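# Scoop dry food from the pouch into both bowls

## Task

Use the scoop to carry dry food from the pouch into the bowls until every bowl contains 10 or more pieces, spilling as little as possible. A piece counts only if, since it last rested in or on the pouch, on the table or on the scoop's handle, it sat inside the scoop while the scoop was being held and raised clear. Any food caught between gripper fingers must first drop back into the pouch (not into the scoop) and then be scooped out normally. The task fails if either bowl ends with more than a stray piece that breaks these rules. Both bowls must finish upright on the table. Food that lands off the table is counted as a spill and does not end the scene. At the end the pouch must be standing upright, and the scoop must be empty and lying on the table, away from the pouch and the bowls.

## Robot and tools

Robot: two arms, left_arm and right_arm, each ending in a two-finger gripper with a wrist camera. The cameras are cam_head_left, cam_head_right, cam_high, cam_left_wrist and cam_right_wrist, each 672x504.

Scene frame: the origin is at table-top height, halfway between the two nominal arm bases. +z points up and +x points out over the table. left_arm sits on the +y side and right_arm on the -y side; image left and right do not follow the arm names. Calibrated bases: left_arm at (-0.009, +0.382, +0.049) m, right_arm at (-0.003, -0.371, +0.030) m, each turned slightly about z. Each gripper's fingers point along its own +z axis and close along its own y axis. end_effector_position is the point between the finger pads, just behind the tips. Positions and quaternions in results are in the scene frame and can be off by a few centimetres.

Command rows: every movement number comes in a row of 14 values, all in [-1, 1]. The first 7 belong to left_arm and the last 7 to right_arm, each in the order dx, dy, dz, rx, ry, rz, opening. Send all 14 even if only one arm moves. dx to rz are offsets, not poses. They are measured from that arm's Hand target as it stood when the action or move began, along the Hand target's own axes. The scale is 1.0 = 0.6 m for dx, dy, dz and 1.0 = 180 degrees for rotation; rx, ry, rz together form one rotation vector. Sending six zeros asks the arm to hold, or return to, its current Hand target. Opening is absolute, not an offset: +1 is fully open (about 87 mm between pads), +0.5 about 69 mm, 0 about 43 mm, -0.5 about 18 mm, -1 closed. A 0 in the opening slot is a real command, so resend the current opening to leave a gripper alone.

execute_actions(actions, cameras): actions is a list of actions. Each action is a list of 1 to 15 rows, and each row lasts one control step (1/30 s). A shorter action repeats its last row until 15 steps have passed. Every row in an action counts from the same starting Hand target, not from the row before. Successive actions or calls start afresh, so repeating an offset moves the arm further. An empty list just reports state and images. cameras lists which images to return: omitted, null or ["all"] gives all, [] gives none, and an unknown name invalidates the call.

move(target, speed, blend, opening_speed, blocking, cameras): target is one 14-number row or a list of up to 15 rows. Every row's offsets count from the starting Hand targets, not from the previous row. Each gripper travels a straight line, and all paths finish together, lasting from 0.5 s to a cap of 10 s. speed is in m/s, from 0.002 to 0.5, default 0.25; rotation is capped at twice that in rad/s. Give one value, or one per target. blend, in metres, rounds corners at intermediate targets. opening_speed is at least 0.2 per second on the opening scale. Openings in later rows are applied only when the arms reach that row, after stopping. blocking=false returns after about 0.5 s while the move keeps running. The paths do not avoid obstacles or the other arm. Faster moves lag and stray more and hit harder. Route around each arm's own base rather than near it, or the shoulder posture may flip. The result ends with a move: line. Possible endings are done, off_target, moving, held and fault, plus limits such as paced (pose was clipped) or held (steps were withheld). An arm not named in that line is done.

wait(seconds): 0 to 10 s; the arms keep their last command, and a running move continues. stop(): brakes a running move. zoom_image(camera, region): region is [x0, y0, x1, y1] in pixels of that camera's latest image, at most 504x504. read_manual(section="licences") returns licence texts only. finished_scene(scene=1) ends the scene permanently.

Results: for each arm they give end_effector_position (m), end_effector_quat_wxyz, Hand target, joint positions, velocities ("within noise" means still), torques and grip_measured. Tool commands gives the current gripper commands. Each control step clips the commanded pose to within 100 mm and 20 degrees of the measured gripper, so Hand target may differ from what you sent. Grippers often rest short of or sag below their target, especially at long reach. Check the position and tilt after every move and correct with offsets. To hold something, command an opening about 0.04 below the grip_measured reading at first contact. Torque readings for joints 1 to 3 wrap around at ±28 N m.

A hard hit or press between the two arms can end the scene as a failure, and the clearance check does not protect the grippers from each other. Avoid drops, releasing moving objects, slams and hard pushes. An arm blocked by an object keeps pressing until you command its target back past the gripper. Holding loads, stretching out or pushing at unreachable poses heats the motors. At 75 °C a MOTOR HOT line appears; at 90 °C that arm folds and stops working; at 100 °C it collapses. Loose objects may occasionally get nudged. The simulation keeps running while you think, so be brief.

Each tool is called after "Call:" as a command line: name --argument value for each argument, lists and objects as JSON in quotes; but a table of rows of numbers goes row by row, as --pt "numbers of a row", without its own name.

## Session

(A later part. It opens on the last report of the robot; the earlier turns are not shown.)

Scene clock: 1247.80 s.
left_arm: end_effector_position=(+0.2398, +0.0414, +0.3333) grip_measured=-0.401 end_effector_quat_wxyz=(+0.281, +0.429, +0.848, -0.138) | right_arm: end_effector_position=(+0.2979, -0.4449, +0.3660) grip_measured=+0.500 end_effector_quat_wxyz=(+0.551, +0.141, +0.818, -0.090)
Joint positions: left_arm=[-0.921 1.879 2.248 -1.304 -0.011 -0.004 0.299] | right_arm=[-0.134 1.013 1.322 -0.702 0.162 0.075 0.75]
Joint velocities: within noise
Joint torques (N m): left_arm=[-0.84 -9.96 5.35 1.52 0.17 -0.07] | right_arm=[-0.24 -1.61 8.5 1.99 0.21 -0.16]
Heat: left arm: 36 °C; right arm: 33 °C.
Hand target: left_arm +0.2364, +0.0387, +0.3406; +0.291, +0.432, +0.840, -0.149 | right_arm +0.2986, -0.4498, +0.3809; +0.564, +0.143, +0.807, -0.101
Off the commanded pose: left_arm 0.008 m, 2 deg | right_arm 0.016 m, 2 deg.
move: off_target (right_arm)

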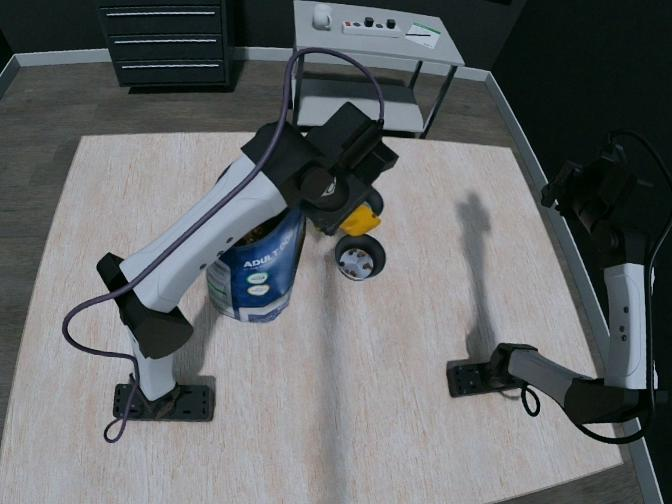

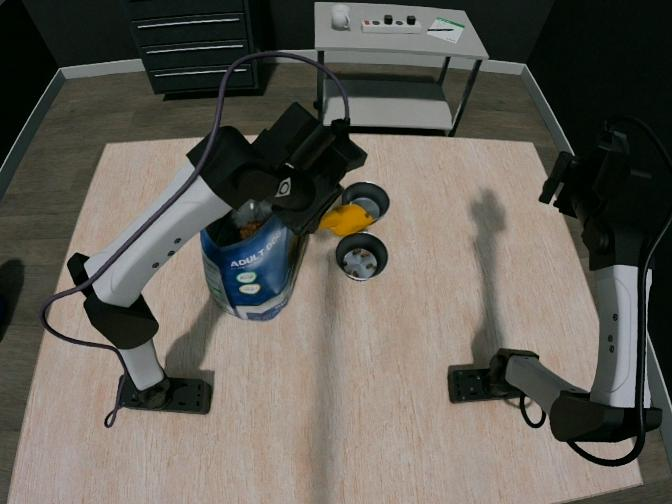

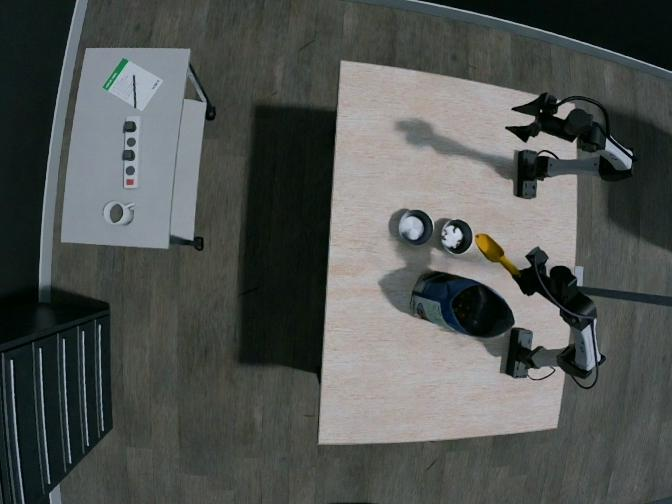

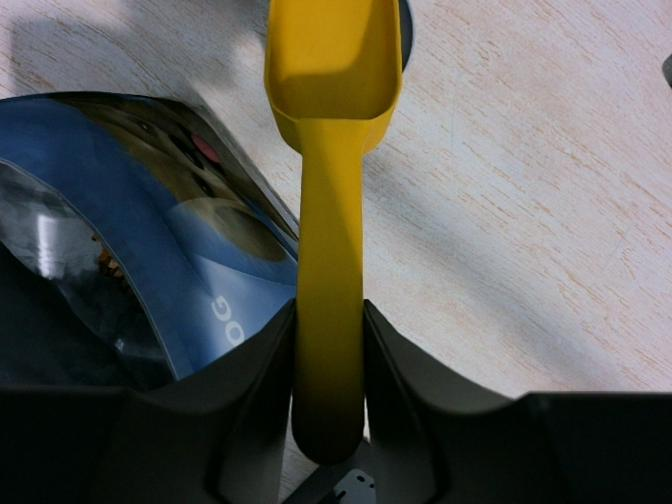

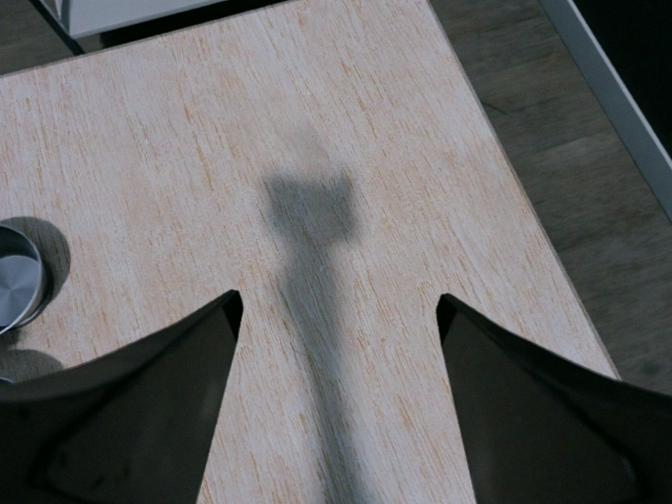

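Call:
move --pt "-0.0839 0 -0.1036 0 -0.1167 0 -0.7 0 0 0 0 0 0 0.5" --pt "0.06 0.2022 -0.2202 -0.1672 -0.112 -0.1428 -0.7 0 0 0 0 0 0 0.5" --speed 0.2 --blend 0.02 --cameras '["cam_left_wrist","cam_right_wrist","cam_head_right"]'

Scene clock: 1269.73 s.
left_arm: end_effector_position=(+0.2724, +0.1908, +0.4204) grip_measured=-0.401 end_effector_quat_wxyz=(+0.488, +0.127, +0.861, -0.066) | right_arm: end_effector_position=(+0.2979, -0.4449, +0.3660) grip_measured=+0.500 end_effector_quat_wxyz=(+0.551, +0.141, +0.818, -0.090)
Joint positions: left_arm=[-0.757 1.383 1.862 -1.08 -0.421 -0.263 0.299] | right_arm=[-0.134 1.013 1.322 -0.702 0.162 0.075 0.75]
Joint velocities: within noise
Joint torques (N m): left_arm=[0.1 -5.37 5.23 1.61 -0.3 -0.18] | right_arm=[-0.25 -1.58 8.51 1.98 0.2 -0.16]
Heat: left arm: 36 °C; right arm: 33 °C.
Hand target: left_arm +0.2710, +0.1986, +0.4223; +0.492, +0.116, +0.861, -0.061 | right_arm +0.2986, -0.4498, +0.3809; +0.564, +0.143, +0.807, -0.101
Off the commanded pose: left_arm 0.008 m, 1 deg | right_arm 0.016 m, 2 deg.
move: off_target (right_arm)
Images, in order (width x height): cam_head_right 672x504, cam_left_wrist 672x504, cam_right_wrist 672x504.

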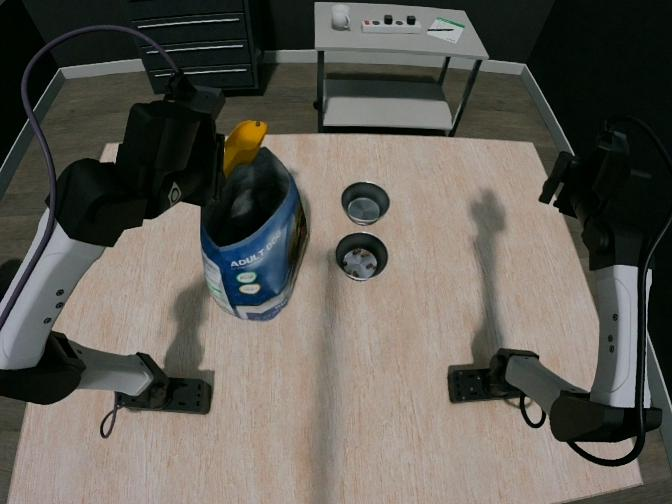

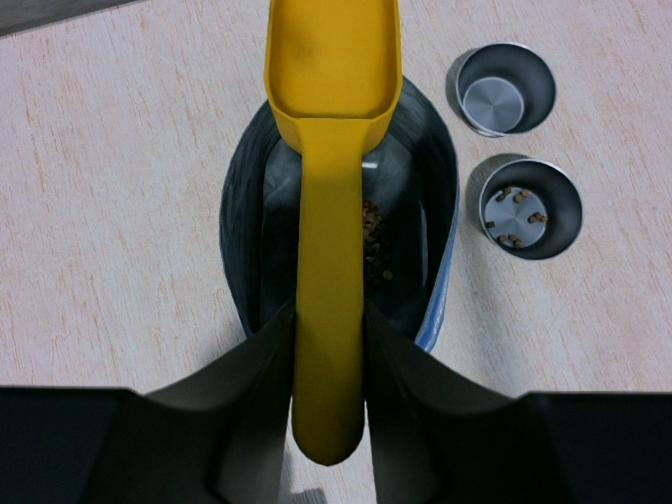

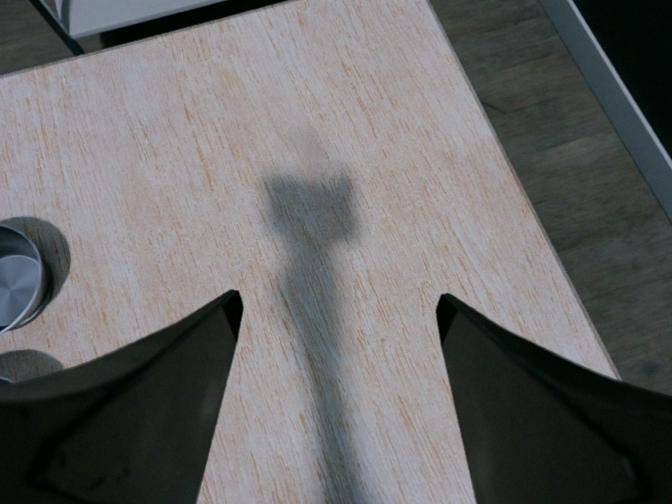

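Call:
zoom_image --camera "cam_left_wrist" --region '[430, 30, 600, 270]'

Scaled by 2.100.

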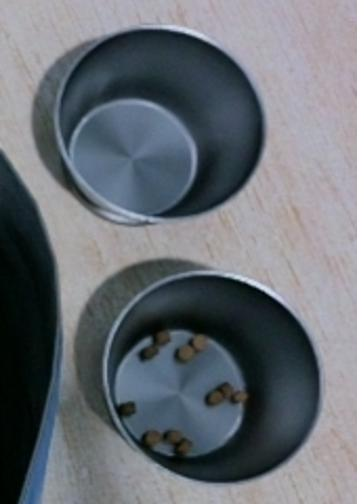

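Call:
move --pt "0 0 0 0 0 0 -0.7 0.2255 0.5425 0.2627 -0.0679 0.3851 -0.097 1" --pt "0 0 0 0 0 0 -0.7 0.3352 0.5425 0.3025 -0.0679 0.3851 -0.097 1" --speed '[0.25,0.12]' --opening_speed 1 --cameras '["cam_left_wrist","cam_right_wrist","cam_head_right"]'

Scene clock: 1283.00 s.
left_arm: end_effector_position=(+0.2724, +0.1910, +0.4202) grip_measured=-0.401 end_effector_quat_wxyz=(+0.487, +0.126, +0.862, -0.066) | right_arm: end_effector_position=(+0.4967, -0.1824, +0.1208) grip_measured=+0.987 end_effector_quat_wxyz=(+0.168, +0.002, +0.984, +0.052)
Joint positions: left_arm=[-0.757 1.383 1.862 -1.081 -0.422 -0.263 0.299] | right_arm=[0.365 2.659 2.837 -1.397 0.015 0.342 0.994]
Joint velocities: within noise
Joint torques (N m): left_arm=[0.09 -5.35 5.22 1.59 -0.29 -0.19] | right_arm=[-0.4 -12.75 7.72 1.21 -0.11 0.1]
Heat: left arm: 33 °C; right arm: 33 °C.
Hand target: left_arm +0.2710, +0.1986, +0.4223; +0.492, +0.116, +0.861, -0.061 | right_arm +0.5055, -0.1795, +0.1288; +0.002, +0.001, +1.000, +0.001
Off the commanded pose: left_arm 0.008 m, 1 deg | right_arm 0.012 m, 20 deg; orientation clipped.
elbow stopped short (right arm): the move would have taken joint 3 (elbow) straighter than the controller allows.
move: off_target (right_arm); limits=paced
Images, in order (width x height): cam_head_right 672x504, cam_left_wrist 672x504, cam_right_wrist 672x504.

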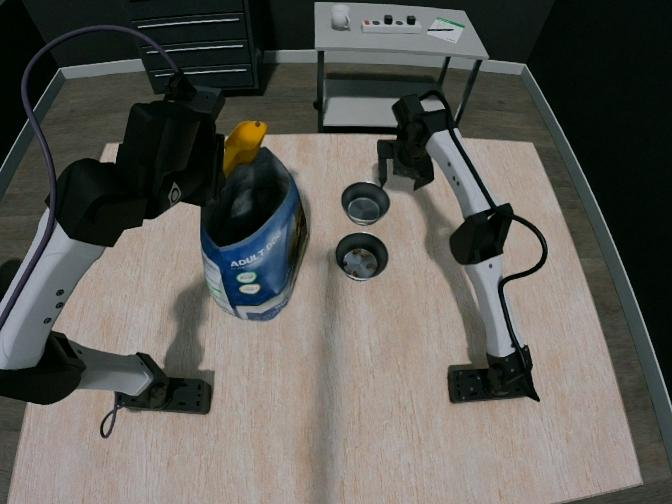

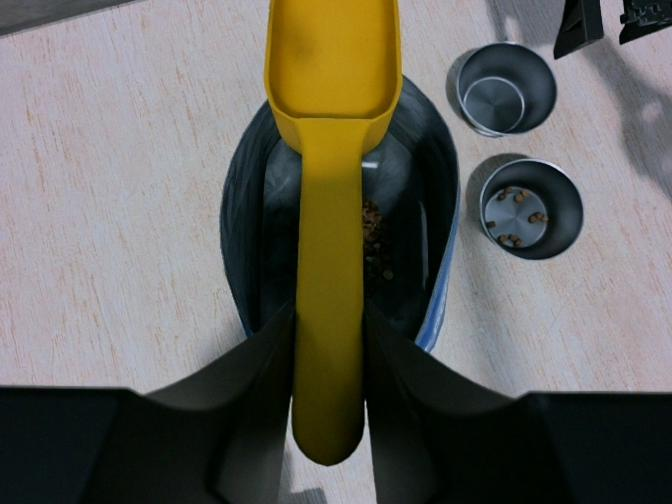

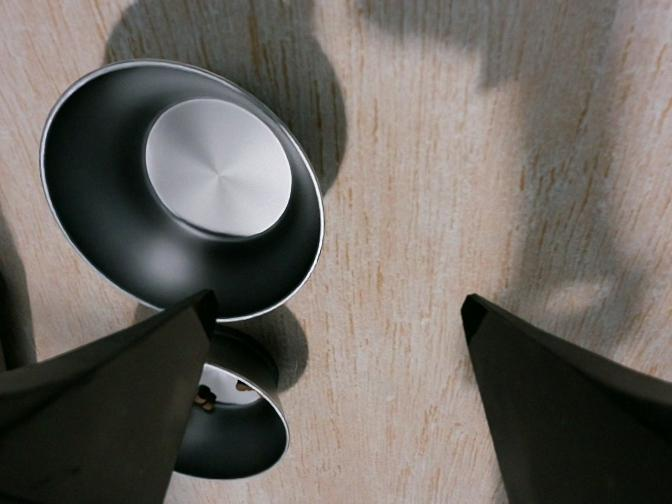

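Call:
move --target '[0,0,0,0,0,0,-0.7,0,0.1025,-0.02,-0.0281,-0.1199,-0.1447,-1]' --speed 0.15 --opening_speed 1 --cameras '["cam_left_wrist","cam_right_wrist","cam_head_right"]'

Scene clock: 1304.03 s.
left_arm: end_effector_position=(+0.2723, +0.1910, +0.4202) grip_measured=-0.401 end_effector_quat_wxyz=(+0.487, +0.126, +0.862, -0.066) | right_arm: end_effector_position=(+0.4976, -0.1244, +0.1267) grip_measured=-1.000 end_effector_quat_wxyz=(+0.223, -0.214, +0.950, +0.048)
Joint positions: left_arm=[-0.757 1.383 1.862 -1.082 -0.422 -0.263 0.299] | right_arm=[0.486 2.659 2.837 -1.289 0.014 0.016 0]
Joint velocities: within noise
Joint torques (N m): left_arm=[0.09 -5.35 5.24 1.59 -0.29 -0.19] | right_arm=[0.28 -13.76 7.9 1.41 -0.08 -0.18]
Heat: left arm: 32 °C; right arm: 37 °C.
Hand target: left_arm +0.2709, +0.1986, +0.4223; +0.492, +0.117, +0.861, -0.061 | right_arm +0.5054, -0.1179, +0.1408; +0.187, -0.223, +0.956, +0.044
Off the commanded pose: left_arm 0.008 m, 1 deg | right_arm 0.017 m, 4 deg.
elbow stopped short (right arm): the move would have taken joint 3 (elbow) straighter than the controller allows.
move: off_target (right_arm)
Images, in order (width x height): cam_head_right 672x504, cam_left_wrist 672x504, cam_right_wrist 672x504.

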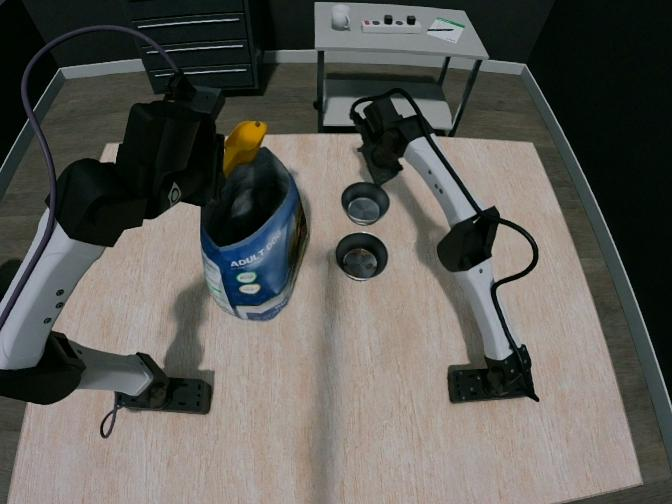

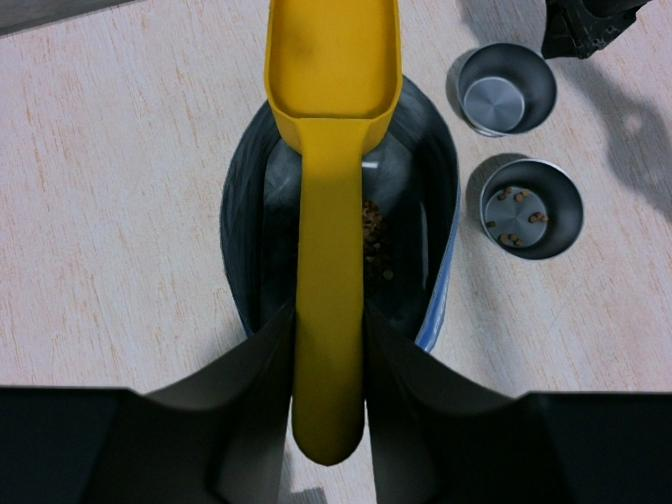

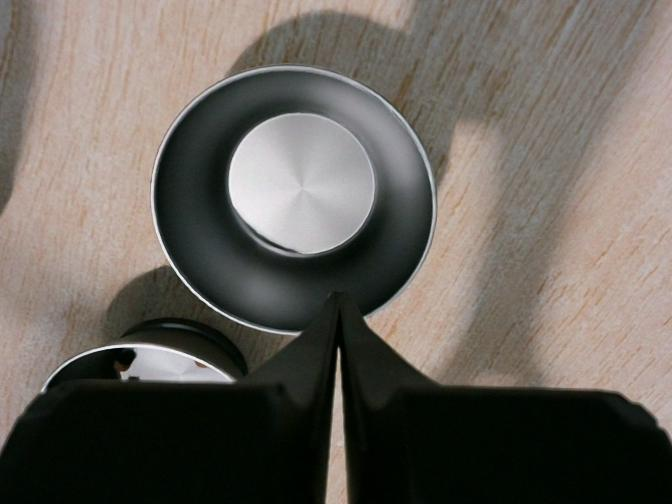

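Call:
move --target '[0,0,0,0,0,0,-0.7,0.0288,0.0158,0.1245,0,0,0,-1]' --speed 0.1 --cameras '["cam_left_wrist","cam_right_wrist","cam_head_right"]'

Scene clock: 1315.70 s.
left_arm: end_effector_position=(+0.2723, +0.1910, +0.4202) grip_measured=-0.401 end_effector_quat_wxyz=(+0.487, +0.126, +0.862, -0.066) | right_arm: end_effector_position=(+0.5053, -0.1119, +0.0590) grip_measured=-1.000 end_effector_quat_wxyz=(+0.197, -0.222, +0.954, +0.042)
Joint positions: left_arm=[-0.757 1.383 1.862 -1.082 -0.422 -0.263 0.299] | right_arm=[0.5 2.794 2.84 -1.211 0.014 0.015 0]
Joint velocities: within noise
Joint torques (N m): left_arm=[0.1 -5.35 5.22 1.59 -0.29 -0.19] | right_arm=[0.47 -13.26 7.77 1.29 -0.01 0.02]
Heat: left arm: 31 °C; right arm: 40 °C.
Hand target: left_arm +0.2709, +0.1986, +0.4223; +0.492, +0.117, +0.861, -0.061 | right_arm +0.5123, -0.1041, +0.0651; +0.187, -0.223, +0.956, +0.044
Off the commanded pose: left_arm 0.008 m, 1 deg | right_arm 0.012 m, 1 deg.
elbow stopped short (right arm): the move would have taken joint 3 (elbow) straighter than the controller allows.
move: off_target (right_arm)
Images, in order (width x height): cam_head_right 672x504, cam_left_wrist 672x504, cam_right_wrist 672x504.

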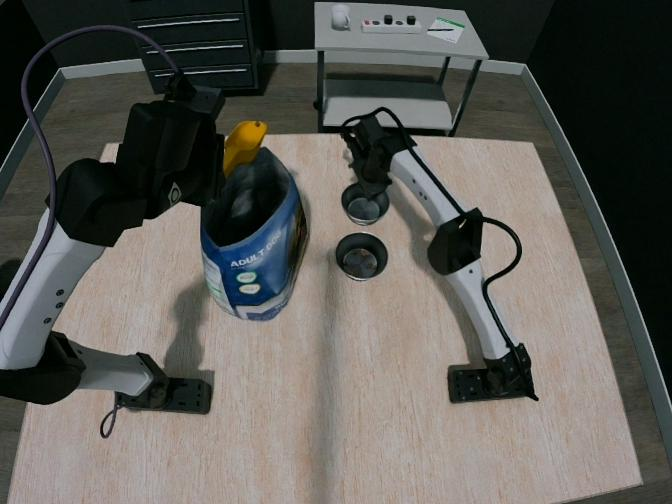

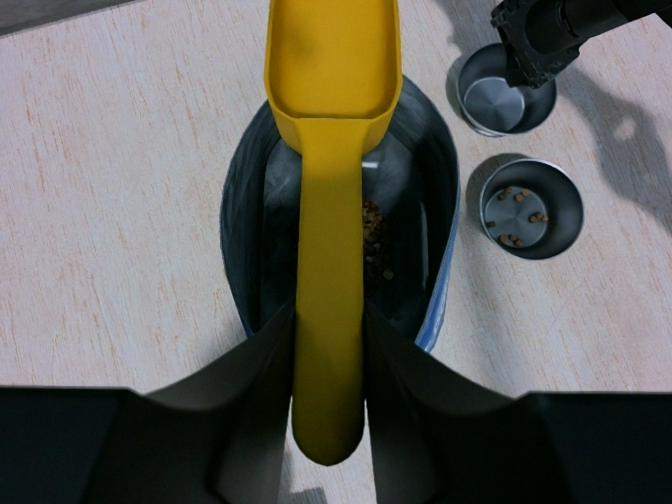

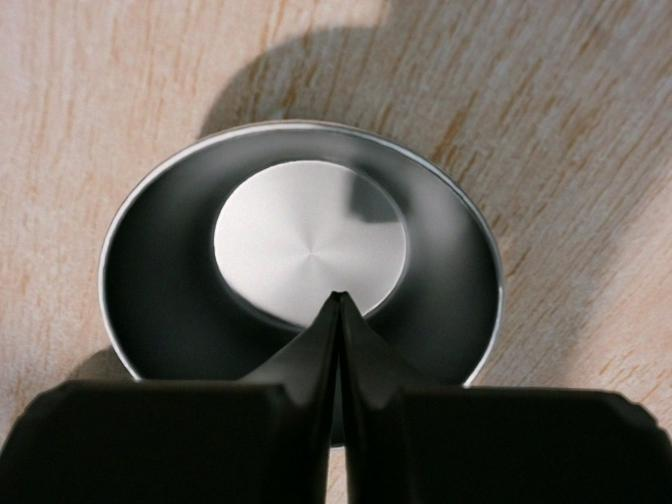

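Call:
move --pt "0 0 0 0 0 0 -0.7 0.0175 0 0.0432 0 0 0 -1" --pt "0 0 0 0 0 0 -0.7 0.2 -0.1572 -0.031 0 0 0 -1" --speed 0.1 --cameras '["cam_left_wrist","cam_right_wrist","cam_head_right"]'

Scene clock: 1326.10 s.
left_arm: end_effector_position=(+0.2723, +0.1910, +0.4202) grip_measured=-0.401 end_effector_quat_wxyz=(+0.487, +0.126, +0.862, -0.066) | right_arm: end_effector_position=(+0.4413, -0.2414, +0.0180) grip_measured=-1.000 end_effector_quat_wxyz=(+0.161, -0.219, +0.962, +0.040)
Joint positions: left_arm=[-0.757 1.383 1.862 -1.082 -0.422 -0.263 0.299] | right_arm=[0.301 2.238 1.66 -0.666 -0.062 -0.161 0]
Joint velocities: within noise
Joint torques (N m): left_arm=[0.1 -5.37 5.22 1.59 -0.29 -0.19] | right_arm=[-0.31 -15.15 4.67 1.14 -0.08 -0.17]
Heat: left arm: 31 °C; right arm: 43 °C.
Hand target: left_arm +0.2710, +0.1986, +0.4223; +0.492, +0.117, +0.861, -0.061 | right_arm +0.4481, -0.2409, +0.0372; +0.188, -0.223, +0.956, +0.044
Off the commanded pose: left_arm 0.008 m, 1 deg | right_arm 0.020 m, 3 deg.
elbow stopped short (right arm): the move would have taken joint 3 (elbow) straighter than the controller allows.
move: off_target (right_arm)
Images, in order (width x height): cam_head_right 672x504, cam_left_wrist 672x504, cam_right_wrist 672x504.

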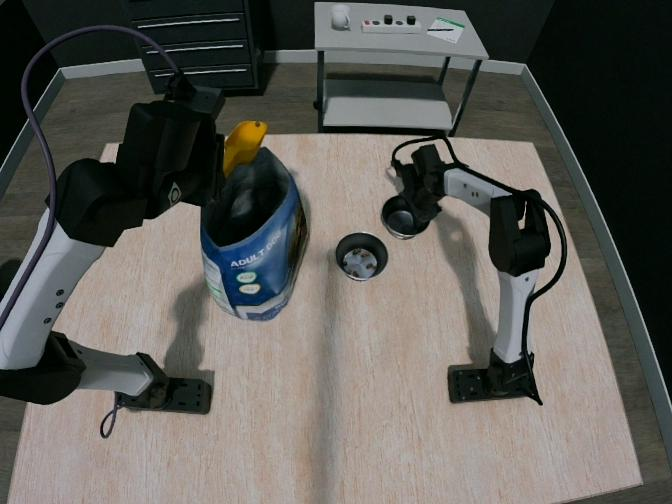

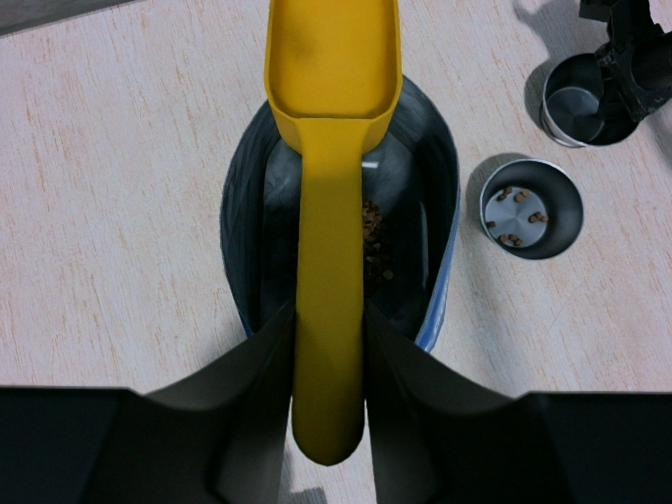

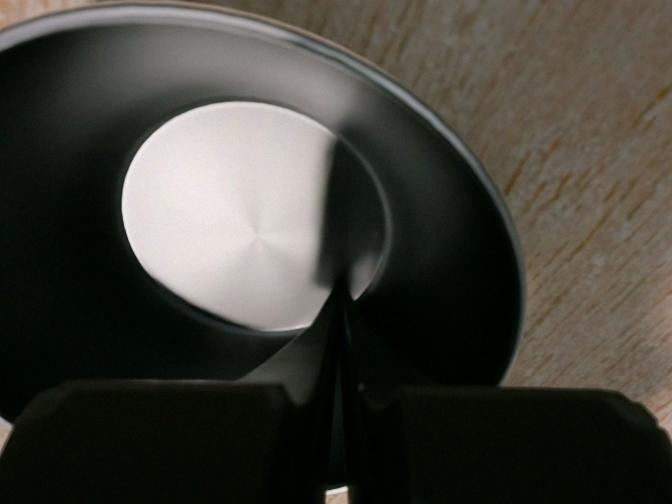

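Call:
move --pt "0 0 0 0 0 0 -0.7 0.2052 0.1238 -0.0977 0 0 0 -1" --pt "0 0 0 0 0 0 -0.7 0.2885 0.2577 -0.1315 0 0 0 -1" --speed 0.1 --blend 0.02 --cameras '["cam_left_wrist","cam_right_wrist","cam_head_right"]'

Scene clock: 1334.10 s.
left_arm: end_effector_position=(+0.2723, +0.1910, +0.4202) grip_measured=-0.401 end_effector_quat_wxyz=(+0.487, +0.126, +0.862, -0.066) | right_arm: end_effector_position=(+0.2089, -0.1854, +0.0392) grip_measured=-1.000 end_effector_quat_wxyz=(+0.176, -0.229, +0.956, +0.045)
Joint positions: left_arm=[-0.757 1.383 1.862 -1.082 -0.422 -0.263 0.299] | right_arm=[0.766 1.536 0.799 -0.48 0.092 0.254 0]
Joint velocities: within noise
Joint torques (N m): left_arm=[0.12 -5.37 5.23 1.6 -0.29 -0.19] | right_arm=[0.43 -7.91 4.56 1.01 0.23 0.11]
Heat: left arm: 31 °C; right arm: 43 °C.
Hand target: left_arm +0.2710, +0.1986, +0.4223; +0.492, +0.117, +0.861, -0.061 | right_arm +0.2092, -0.1865, +0.0447; +0.187, -0.223, +0.956, +0.043
Off the commanded pose: left_arm 0.008 m, 1 deg | right_arm 0.006 m, 1 deg.
move: done
Images, in order (width x height): cam_head_right 672x504, cam_left_wrist 672x504, cam_right_wrist 672x504.

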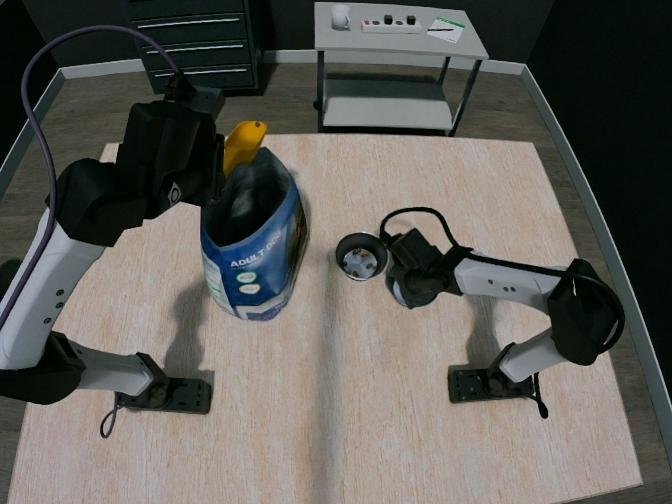

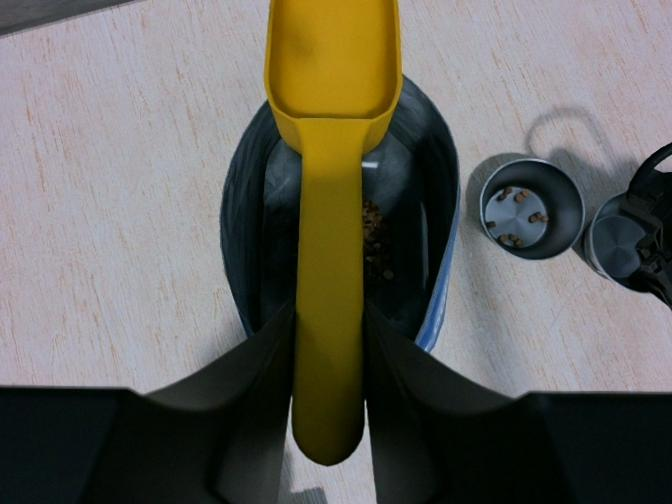

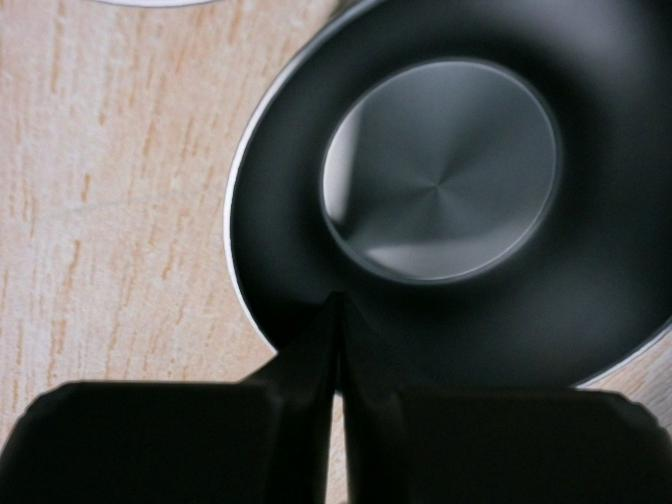

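Call:
move --pt "0 0 0 0 0 0 -0.7 -0.0752 0 -0.1853 0 0 0 -1" --pt "0.1189 -0.0285 -0.0311 0 0.153 0 -0.7 -0.0143 -0.3575 -0.4528 0 0 0 -1" --speed 0.2 --blend 0.01

Scene clock: 1350.93 s.
left_arm: end_effector_position=(+0.2221, +0.1971, +0.3709) grip_measured=-0.401 end_effector_quat_wxyz=(+0.299, +0.127, +0.945, -0.039) | right_arm: end_effector_position=(+0.2165, -0.4215, +0.2919) grip_measured=-1.000 end_effector_quat_wxyz=(+0.205, -0.211, +0.956, +0.020)
Joint positions: left_arm=[-0.766 1.555 2.08 -1.55 -0.292 -0.439 0.299] | right_arm=[-0.265 1.335 1.676 -1.564 -0.231 -0.683 0]
Joint velocities: within noise
Joint torques (N m): left_arm=[-0.79 -5.46 4.7 1.11 0.07 -0.19] | right_arm=[-0.27 -3.62 6.83 0.97 -0.3 -0.17]
Heat: left arm: 31 °C; right arm: 40 °C.
Hand target: left_arm +0.2161, +0.1963, +0.3701; +0.273, +0.127, +0.953, -0.031 | right_arm +0.2192, -0.4206, +0.2997; +0.188, -0.223, +0.956, +0.043
Off the commanded pose: left_arm 0.006 m, 3 deg | right_arm 0.008 m, 4 deg.
joint sent to its limit (left arm) — joint 4 (wrist pitch), lower limit. The joint targets are off in orientation, not in position.
joint sent to its limit (right arm) — joint 4 (wrist pitch), lower limit. The joint targets are off in orientation, not in position.
move: off_target (left_arm, right_arm)

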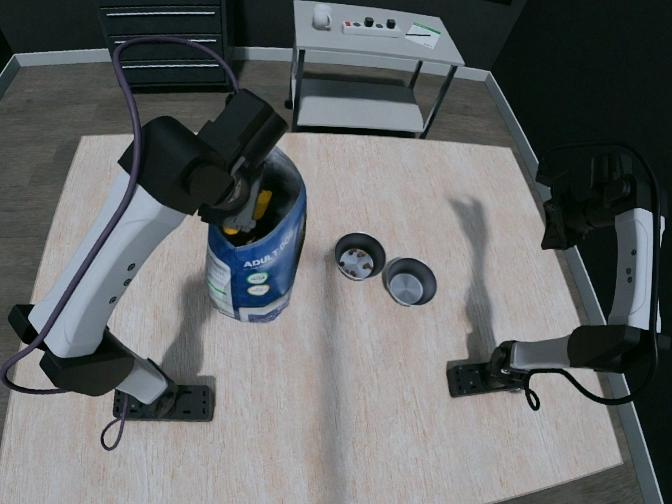

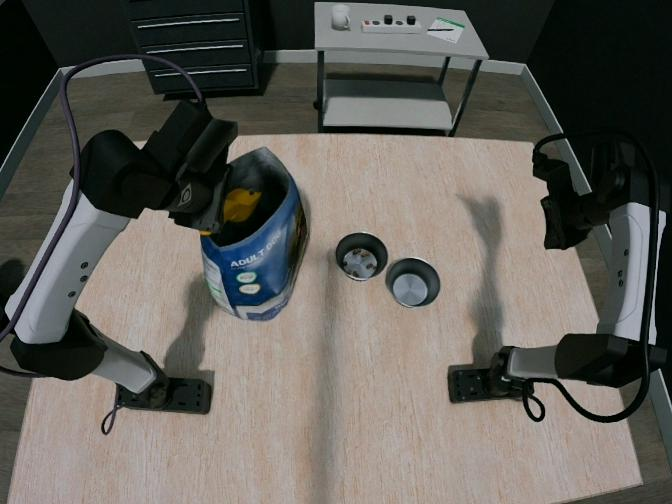

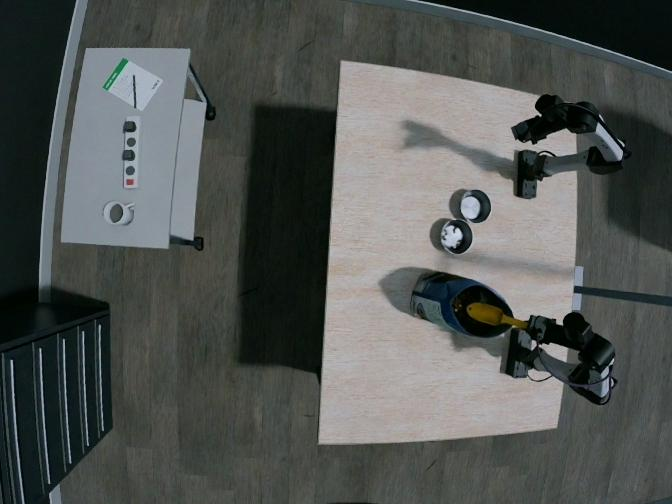

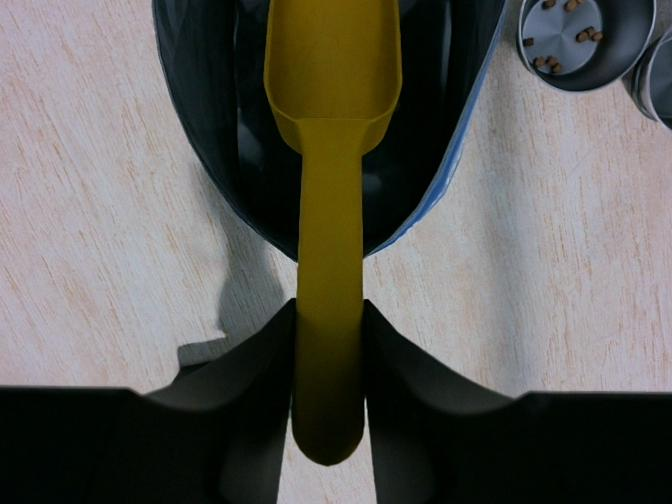

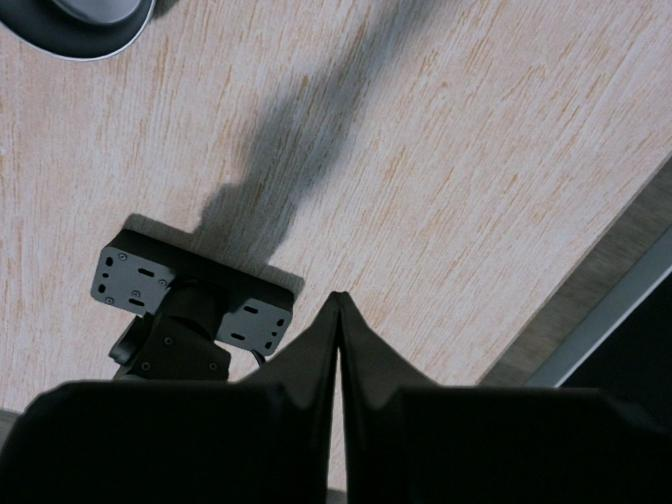

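Call:
move --pt "0 0 0 0 0 0 -0.7 -0.0908 0.2995 0.3245 0 0 0 -1" --pt "0 0 0 0 0 0 -0.7 -0.0282 0.2995 0.479 0 0 0 -1" --pt "0 0 0 0 0 0 -0.7 0.0253 0.4677 0.4573 0 0 0 -1" --speed '[0.25,0.12,0.08]' --cameras '["cam_left_wrist","cam_right_wrist","cam_head_left","cam_high"]'

Scene clock: 1367.87 s.
left_arm: end_effector_position=(+0.2219, +0.1971, +0.3708) grip_measured=-0.401 end_effector_quat_wxyz=(+0.299, +0.127, +0.945, -0.039) | right_arm: end_effector_position=(+0.1713, -0.1358, +0.0357) grip_measured=-1.000 end_effector_quat_wxyz=(+0.180, -0.229, +0.956, +0.041)
Joint positions: left_arm=[-0.766 1.555 2.08 -1.55 -0.291 -0.439 0.299] | right_arm=[1.003 1.598 0.848 -0.494 0.181 0.479 0]
Joint velocities: within noise
Joint torques (N m): left_arm=[-0.81 -5.45 4.66 1.11 0.06 -0.18] | right_arm=[0.57 -5.29 7.15 0.93 0.22 0.13]
Heat: left arm: 30 °C; right arm: 37 °C.
Hand target: left_arm +0.2161, +0.1962, +0.3701; +0.273, +0.128, +0.953, -0.031 | right_arm +0.1753, -0.1294, +0.0397; +0.187, -0.223, +0.956, +0.043
Off the commanded pose: left_arm 0.006 m, 3 deg | right_arm 0.009 m, 1 deg.
joint sent to its limit (left arm) — joint 4 (wrist pitch), lower limit. The joint targets are off in orientation, not in position.
move: off_target (left_arm)
Images, in order (width x height): cam_head_left 672x504, cam_high 672x504, cam_left_wrist 672x504, cam_right_wrist 672x504.

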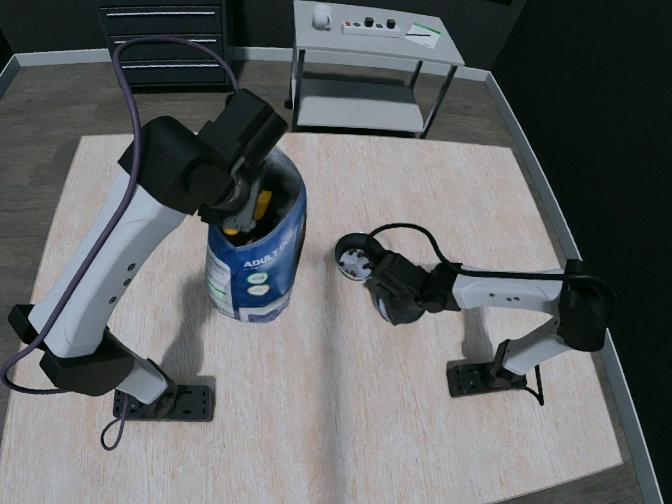

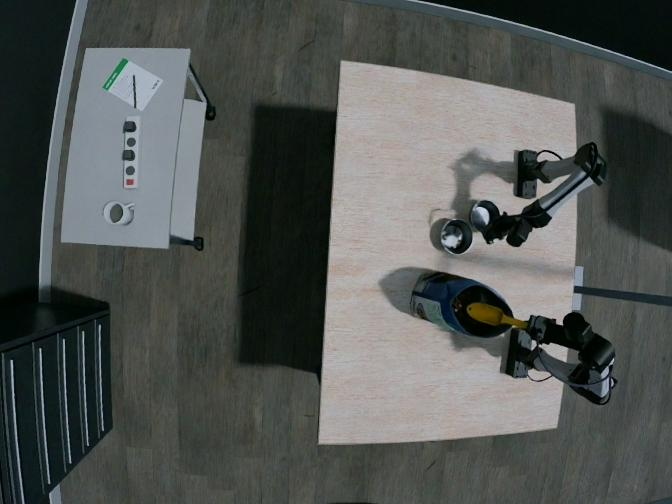

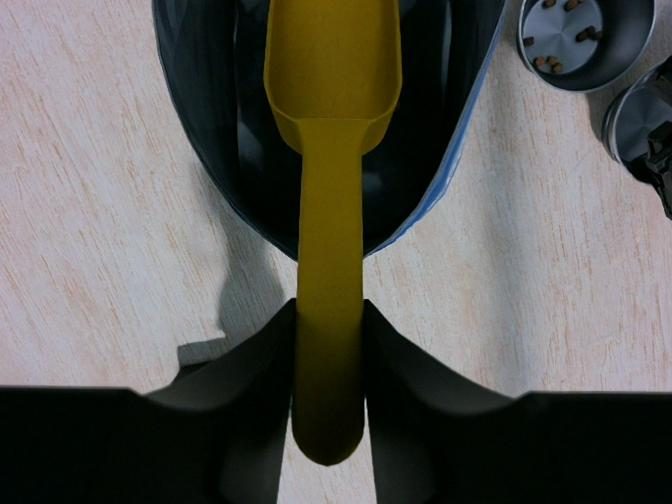

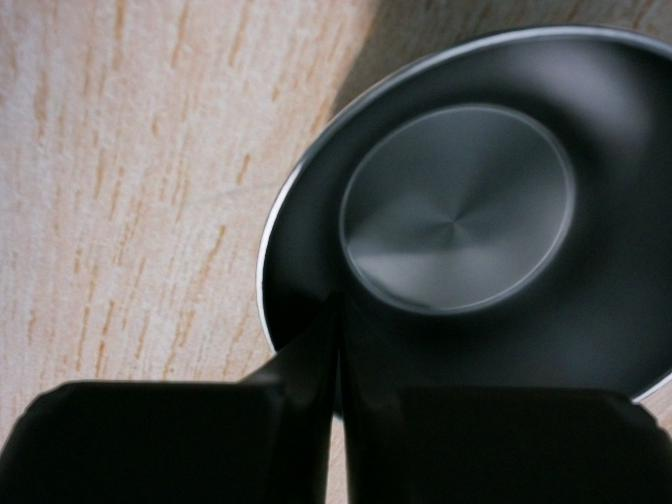

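Call:
zoom_image --camera "cam_high" --region '[400, 190, 540, 350]'

Call:
zoom_image --camera "cam_left_wrist" --region '[130, 0, 672, 300]'

Scaled by 3.150.

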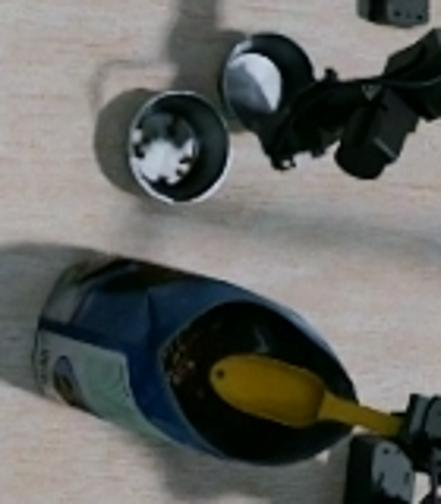

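Region (130, 0, 672, 300) is 542x300 pixels. A region can be at most 504 by 504 pixels.

Call:
move --pt "0.0478 0 0.1079 0 0.0833 0 -0.7 -0.0697 -0.0223 -0.1517 0 0 0 -1" --pt "0.0866 0 0.2014 0 0.15 0 -0.7 -0.024 -0.467 -0.458 0 0 0 -1" --speed 0.12 --blend 0.01 --cameras '["cam_left_wrist","cam_head_left","cam_high"]'

Scene clock: 1380.93 s.
left_arm: end_effector_position=(+0.2485, +0.1927, +0.2509) grip_measured=-0.401 end_effector_quat_wxyz=(+0.085, +0.127, +0.988, +0.002) | right_arm: end_effector_position=(+0.2148, -0.4213, +0.2925) grip_measured=-1.000 end_effector_quat_wxyz=(+0.207, -0.211, +0.955, +0.019)
Joint positions: left_arm=[-0.611 1.813 1.916 -1.526 -0.085 -0.372 0.299] | right_arm=[-0.266 1.327 1.672 -1.564 -0.231 -0.685 0]
Joint velocities: within noise
Joint torques (N m): left_arm=[-0.29 -5.96 4.34 0.25 0.52 -0.1] | right_arm=[-0.29 -3.17 7.04 0.99 -0.28 -0.16]
Heat: left arm: 30 °C; right arm: 36 °C.
Hand target: left_arm +0.2355, +0.1924, +0.2400; +0.043, +0.131, +0.990, +0.000 | right_arm +0.2183, -0.4206, +0.2997; +0.188, -0.223, +0.956, +0.044
Off the commanded pose: left_arm 0.017 m, 5 deg | right_arm 0.008 m, 4 deg.
joint sent to its limit (left arm) — joint 4 (wrist pitch), lower limit. The joint targets still meet the commanded pose.
joint sent to its limit (right arm) — joint 4 (wrist pitch), lower limit. The joint targets are off in orientation, not in position.
move: off_target (left_arm, right_arm)
Images, in order (width x height): cam_head_left 672x504, cam_high 672x504, cam_left_wrist 672x504.

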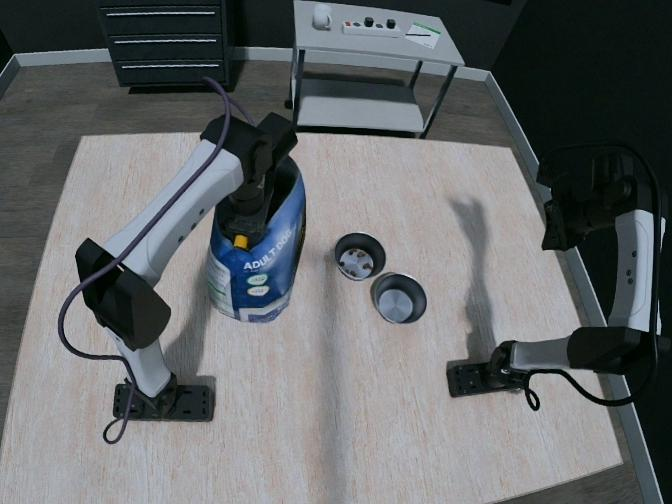

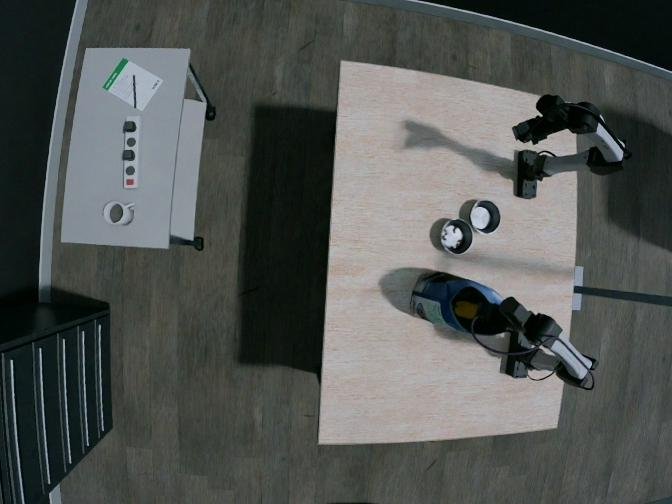

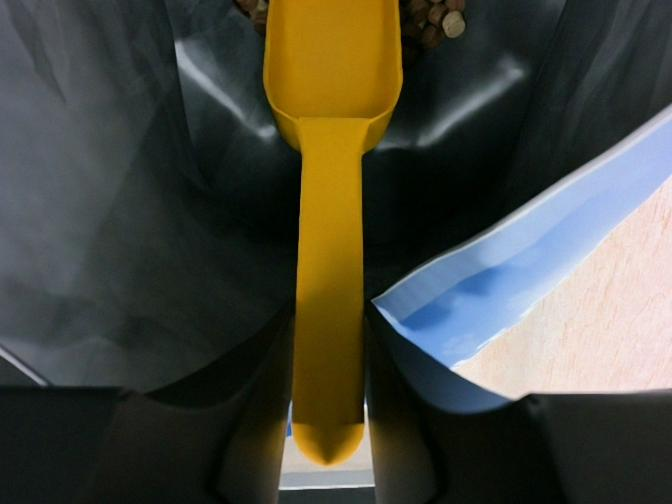

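Call:
move --pt "-0.0108 0 0.0678 0 0.0167 0 -0.7 0 0 0 0 0 0 -1" --pt "-0.0753 0 0.0952 0 0.0222 0 -0.7 0 0 0 0 0 0 -1" --speed 0.12 --blend 0.005 --cameras '["cam_left_wrist","cam_high"]'

Scene clock: 1390.77 s.
left_arm: end_effector_position=(+0.2536, +0.1925, +0.2028) grip_measured=-0.401 end_effector_quat_wxyz=(-0.029, +0.128, +0.991, +0.019) | right_arm: end_effector_position=(+0.2146, -0.4212, +0.2924) grip_measured=-1.000 end_effector_quat_wxyz=(+0.206, -0.211, +0.955, +0.019)
Joint positions: left_arm=[-0.565 2.008 1.956 -1.587 -0.008 -0.33 0.299] | right_arm=[-0.266 1.327 1.672 -1.565 -0.231 -0.685 0]
Joint velocities: within noise
Joint torques (N m): left_arm=[0.66 -5.44 7.62 1.25 -0.04 0.07] | right_arm=[-0.28 -3.14 6.91 0.99 -0.28 -0.15]
Heat: left arm: 30 °C; right arm: 35 °C.
Hand target: left_arm +0.2839, +0.1800, +0.1871; +0.008, +0.131, +0.991, +0.004 | right_arm +0.2183, -0.4205, +0.2997; +0.188, -0.223, +0.956, +0.044
Off the commanded pose: left_arm 0.036 m, 5 deg | right_arm 0.008 m, 4 deg.
joint read past its limit (left arm) — joint 4 (wrist pitch), lower limit.
joint sent to its limit (right arm) — joint 4 (wrist pitch), lower limit. The joint targets are off in orientation, not in position.
move: off_target (left_arm, right_arm)
Images, in order (width x height): cam_high 672x504, cam_left_wrist 672x504.

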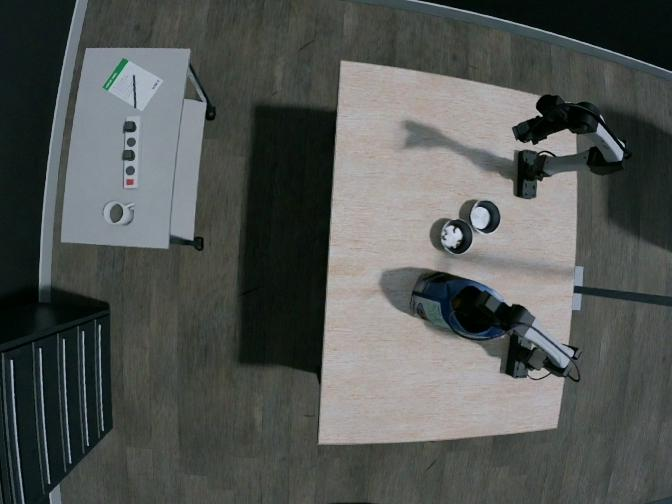

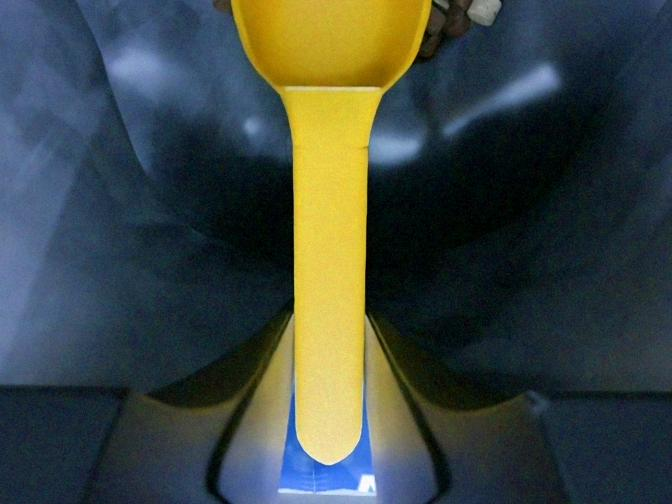

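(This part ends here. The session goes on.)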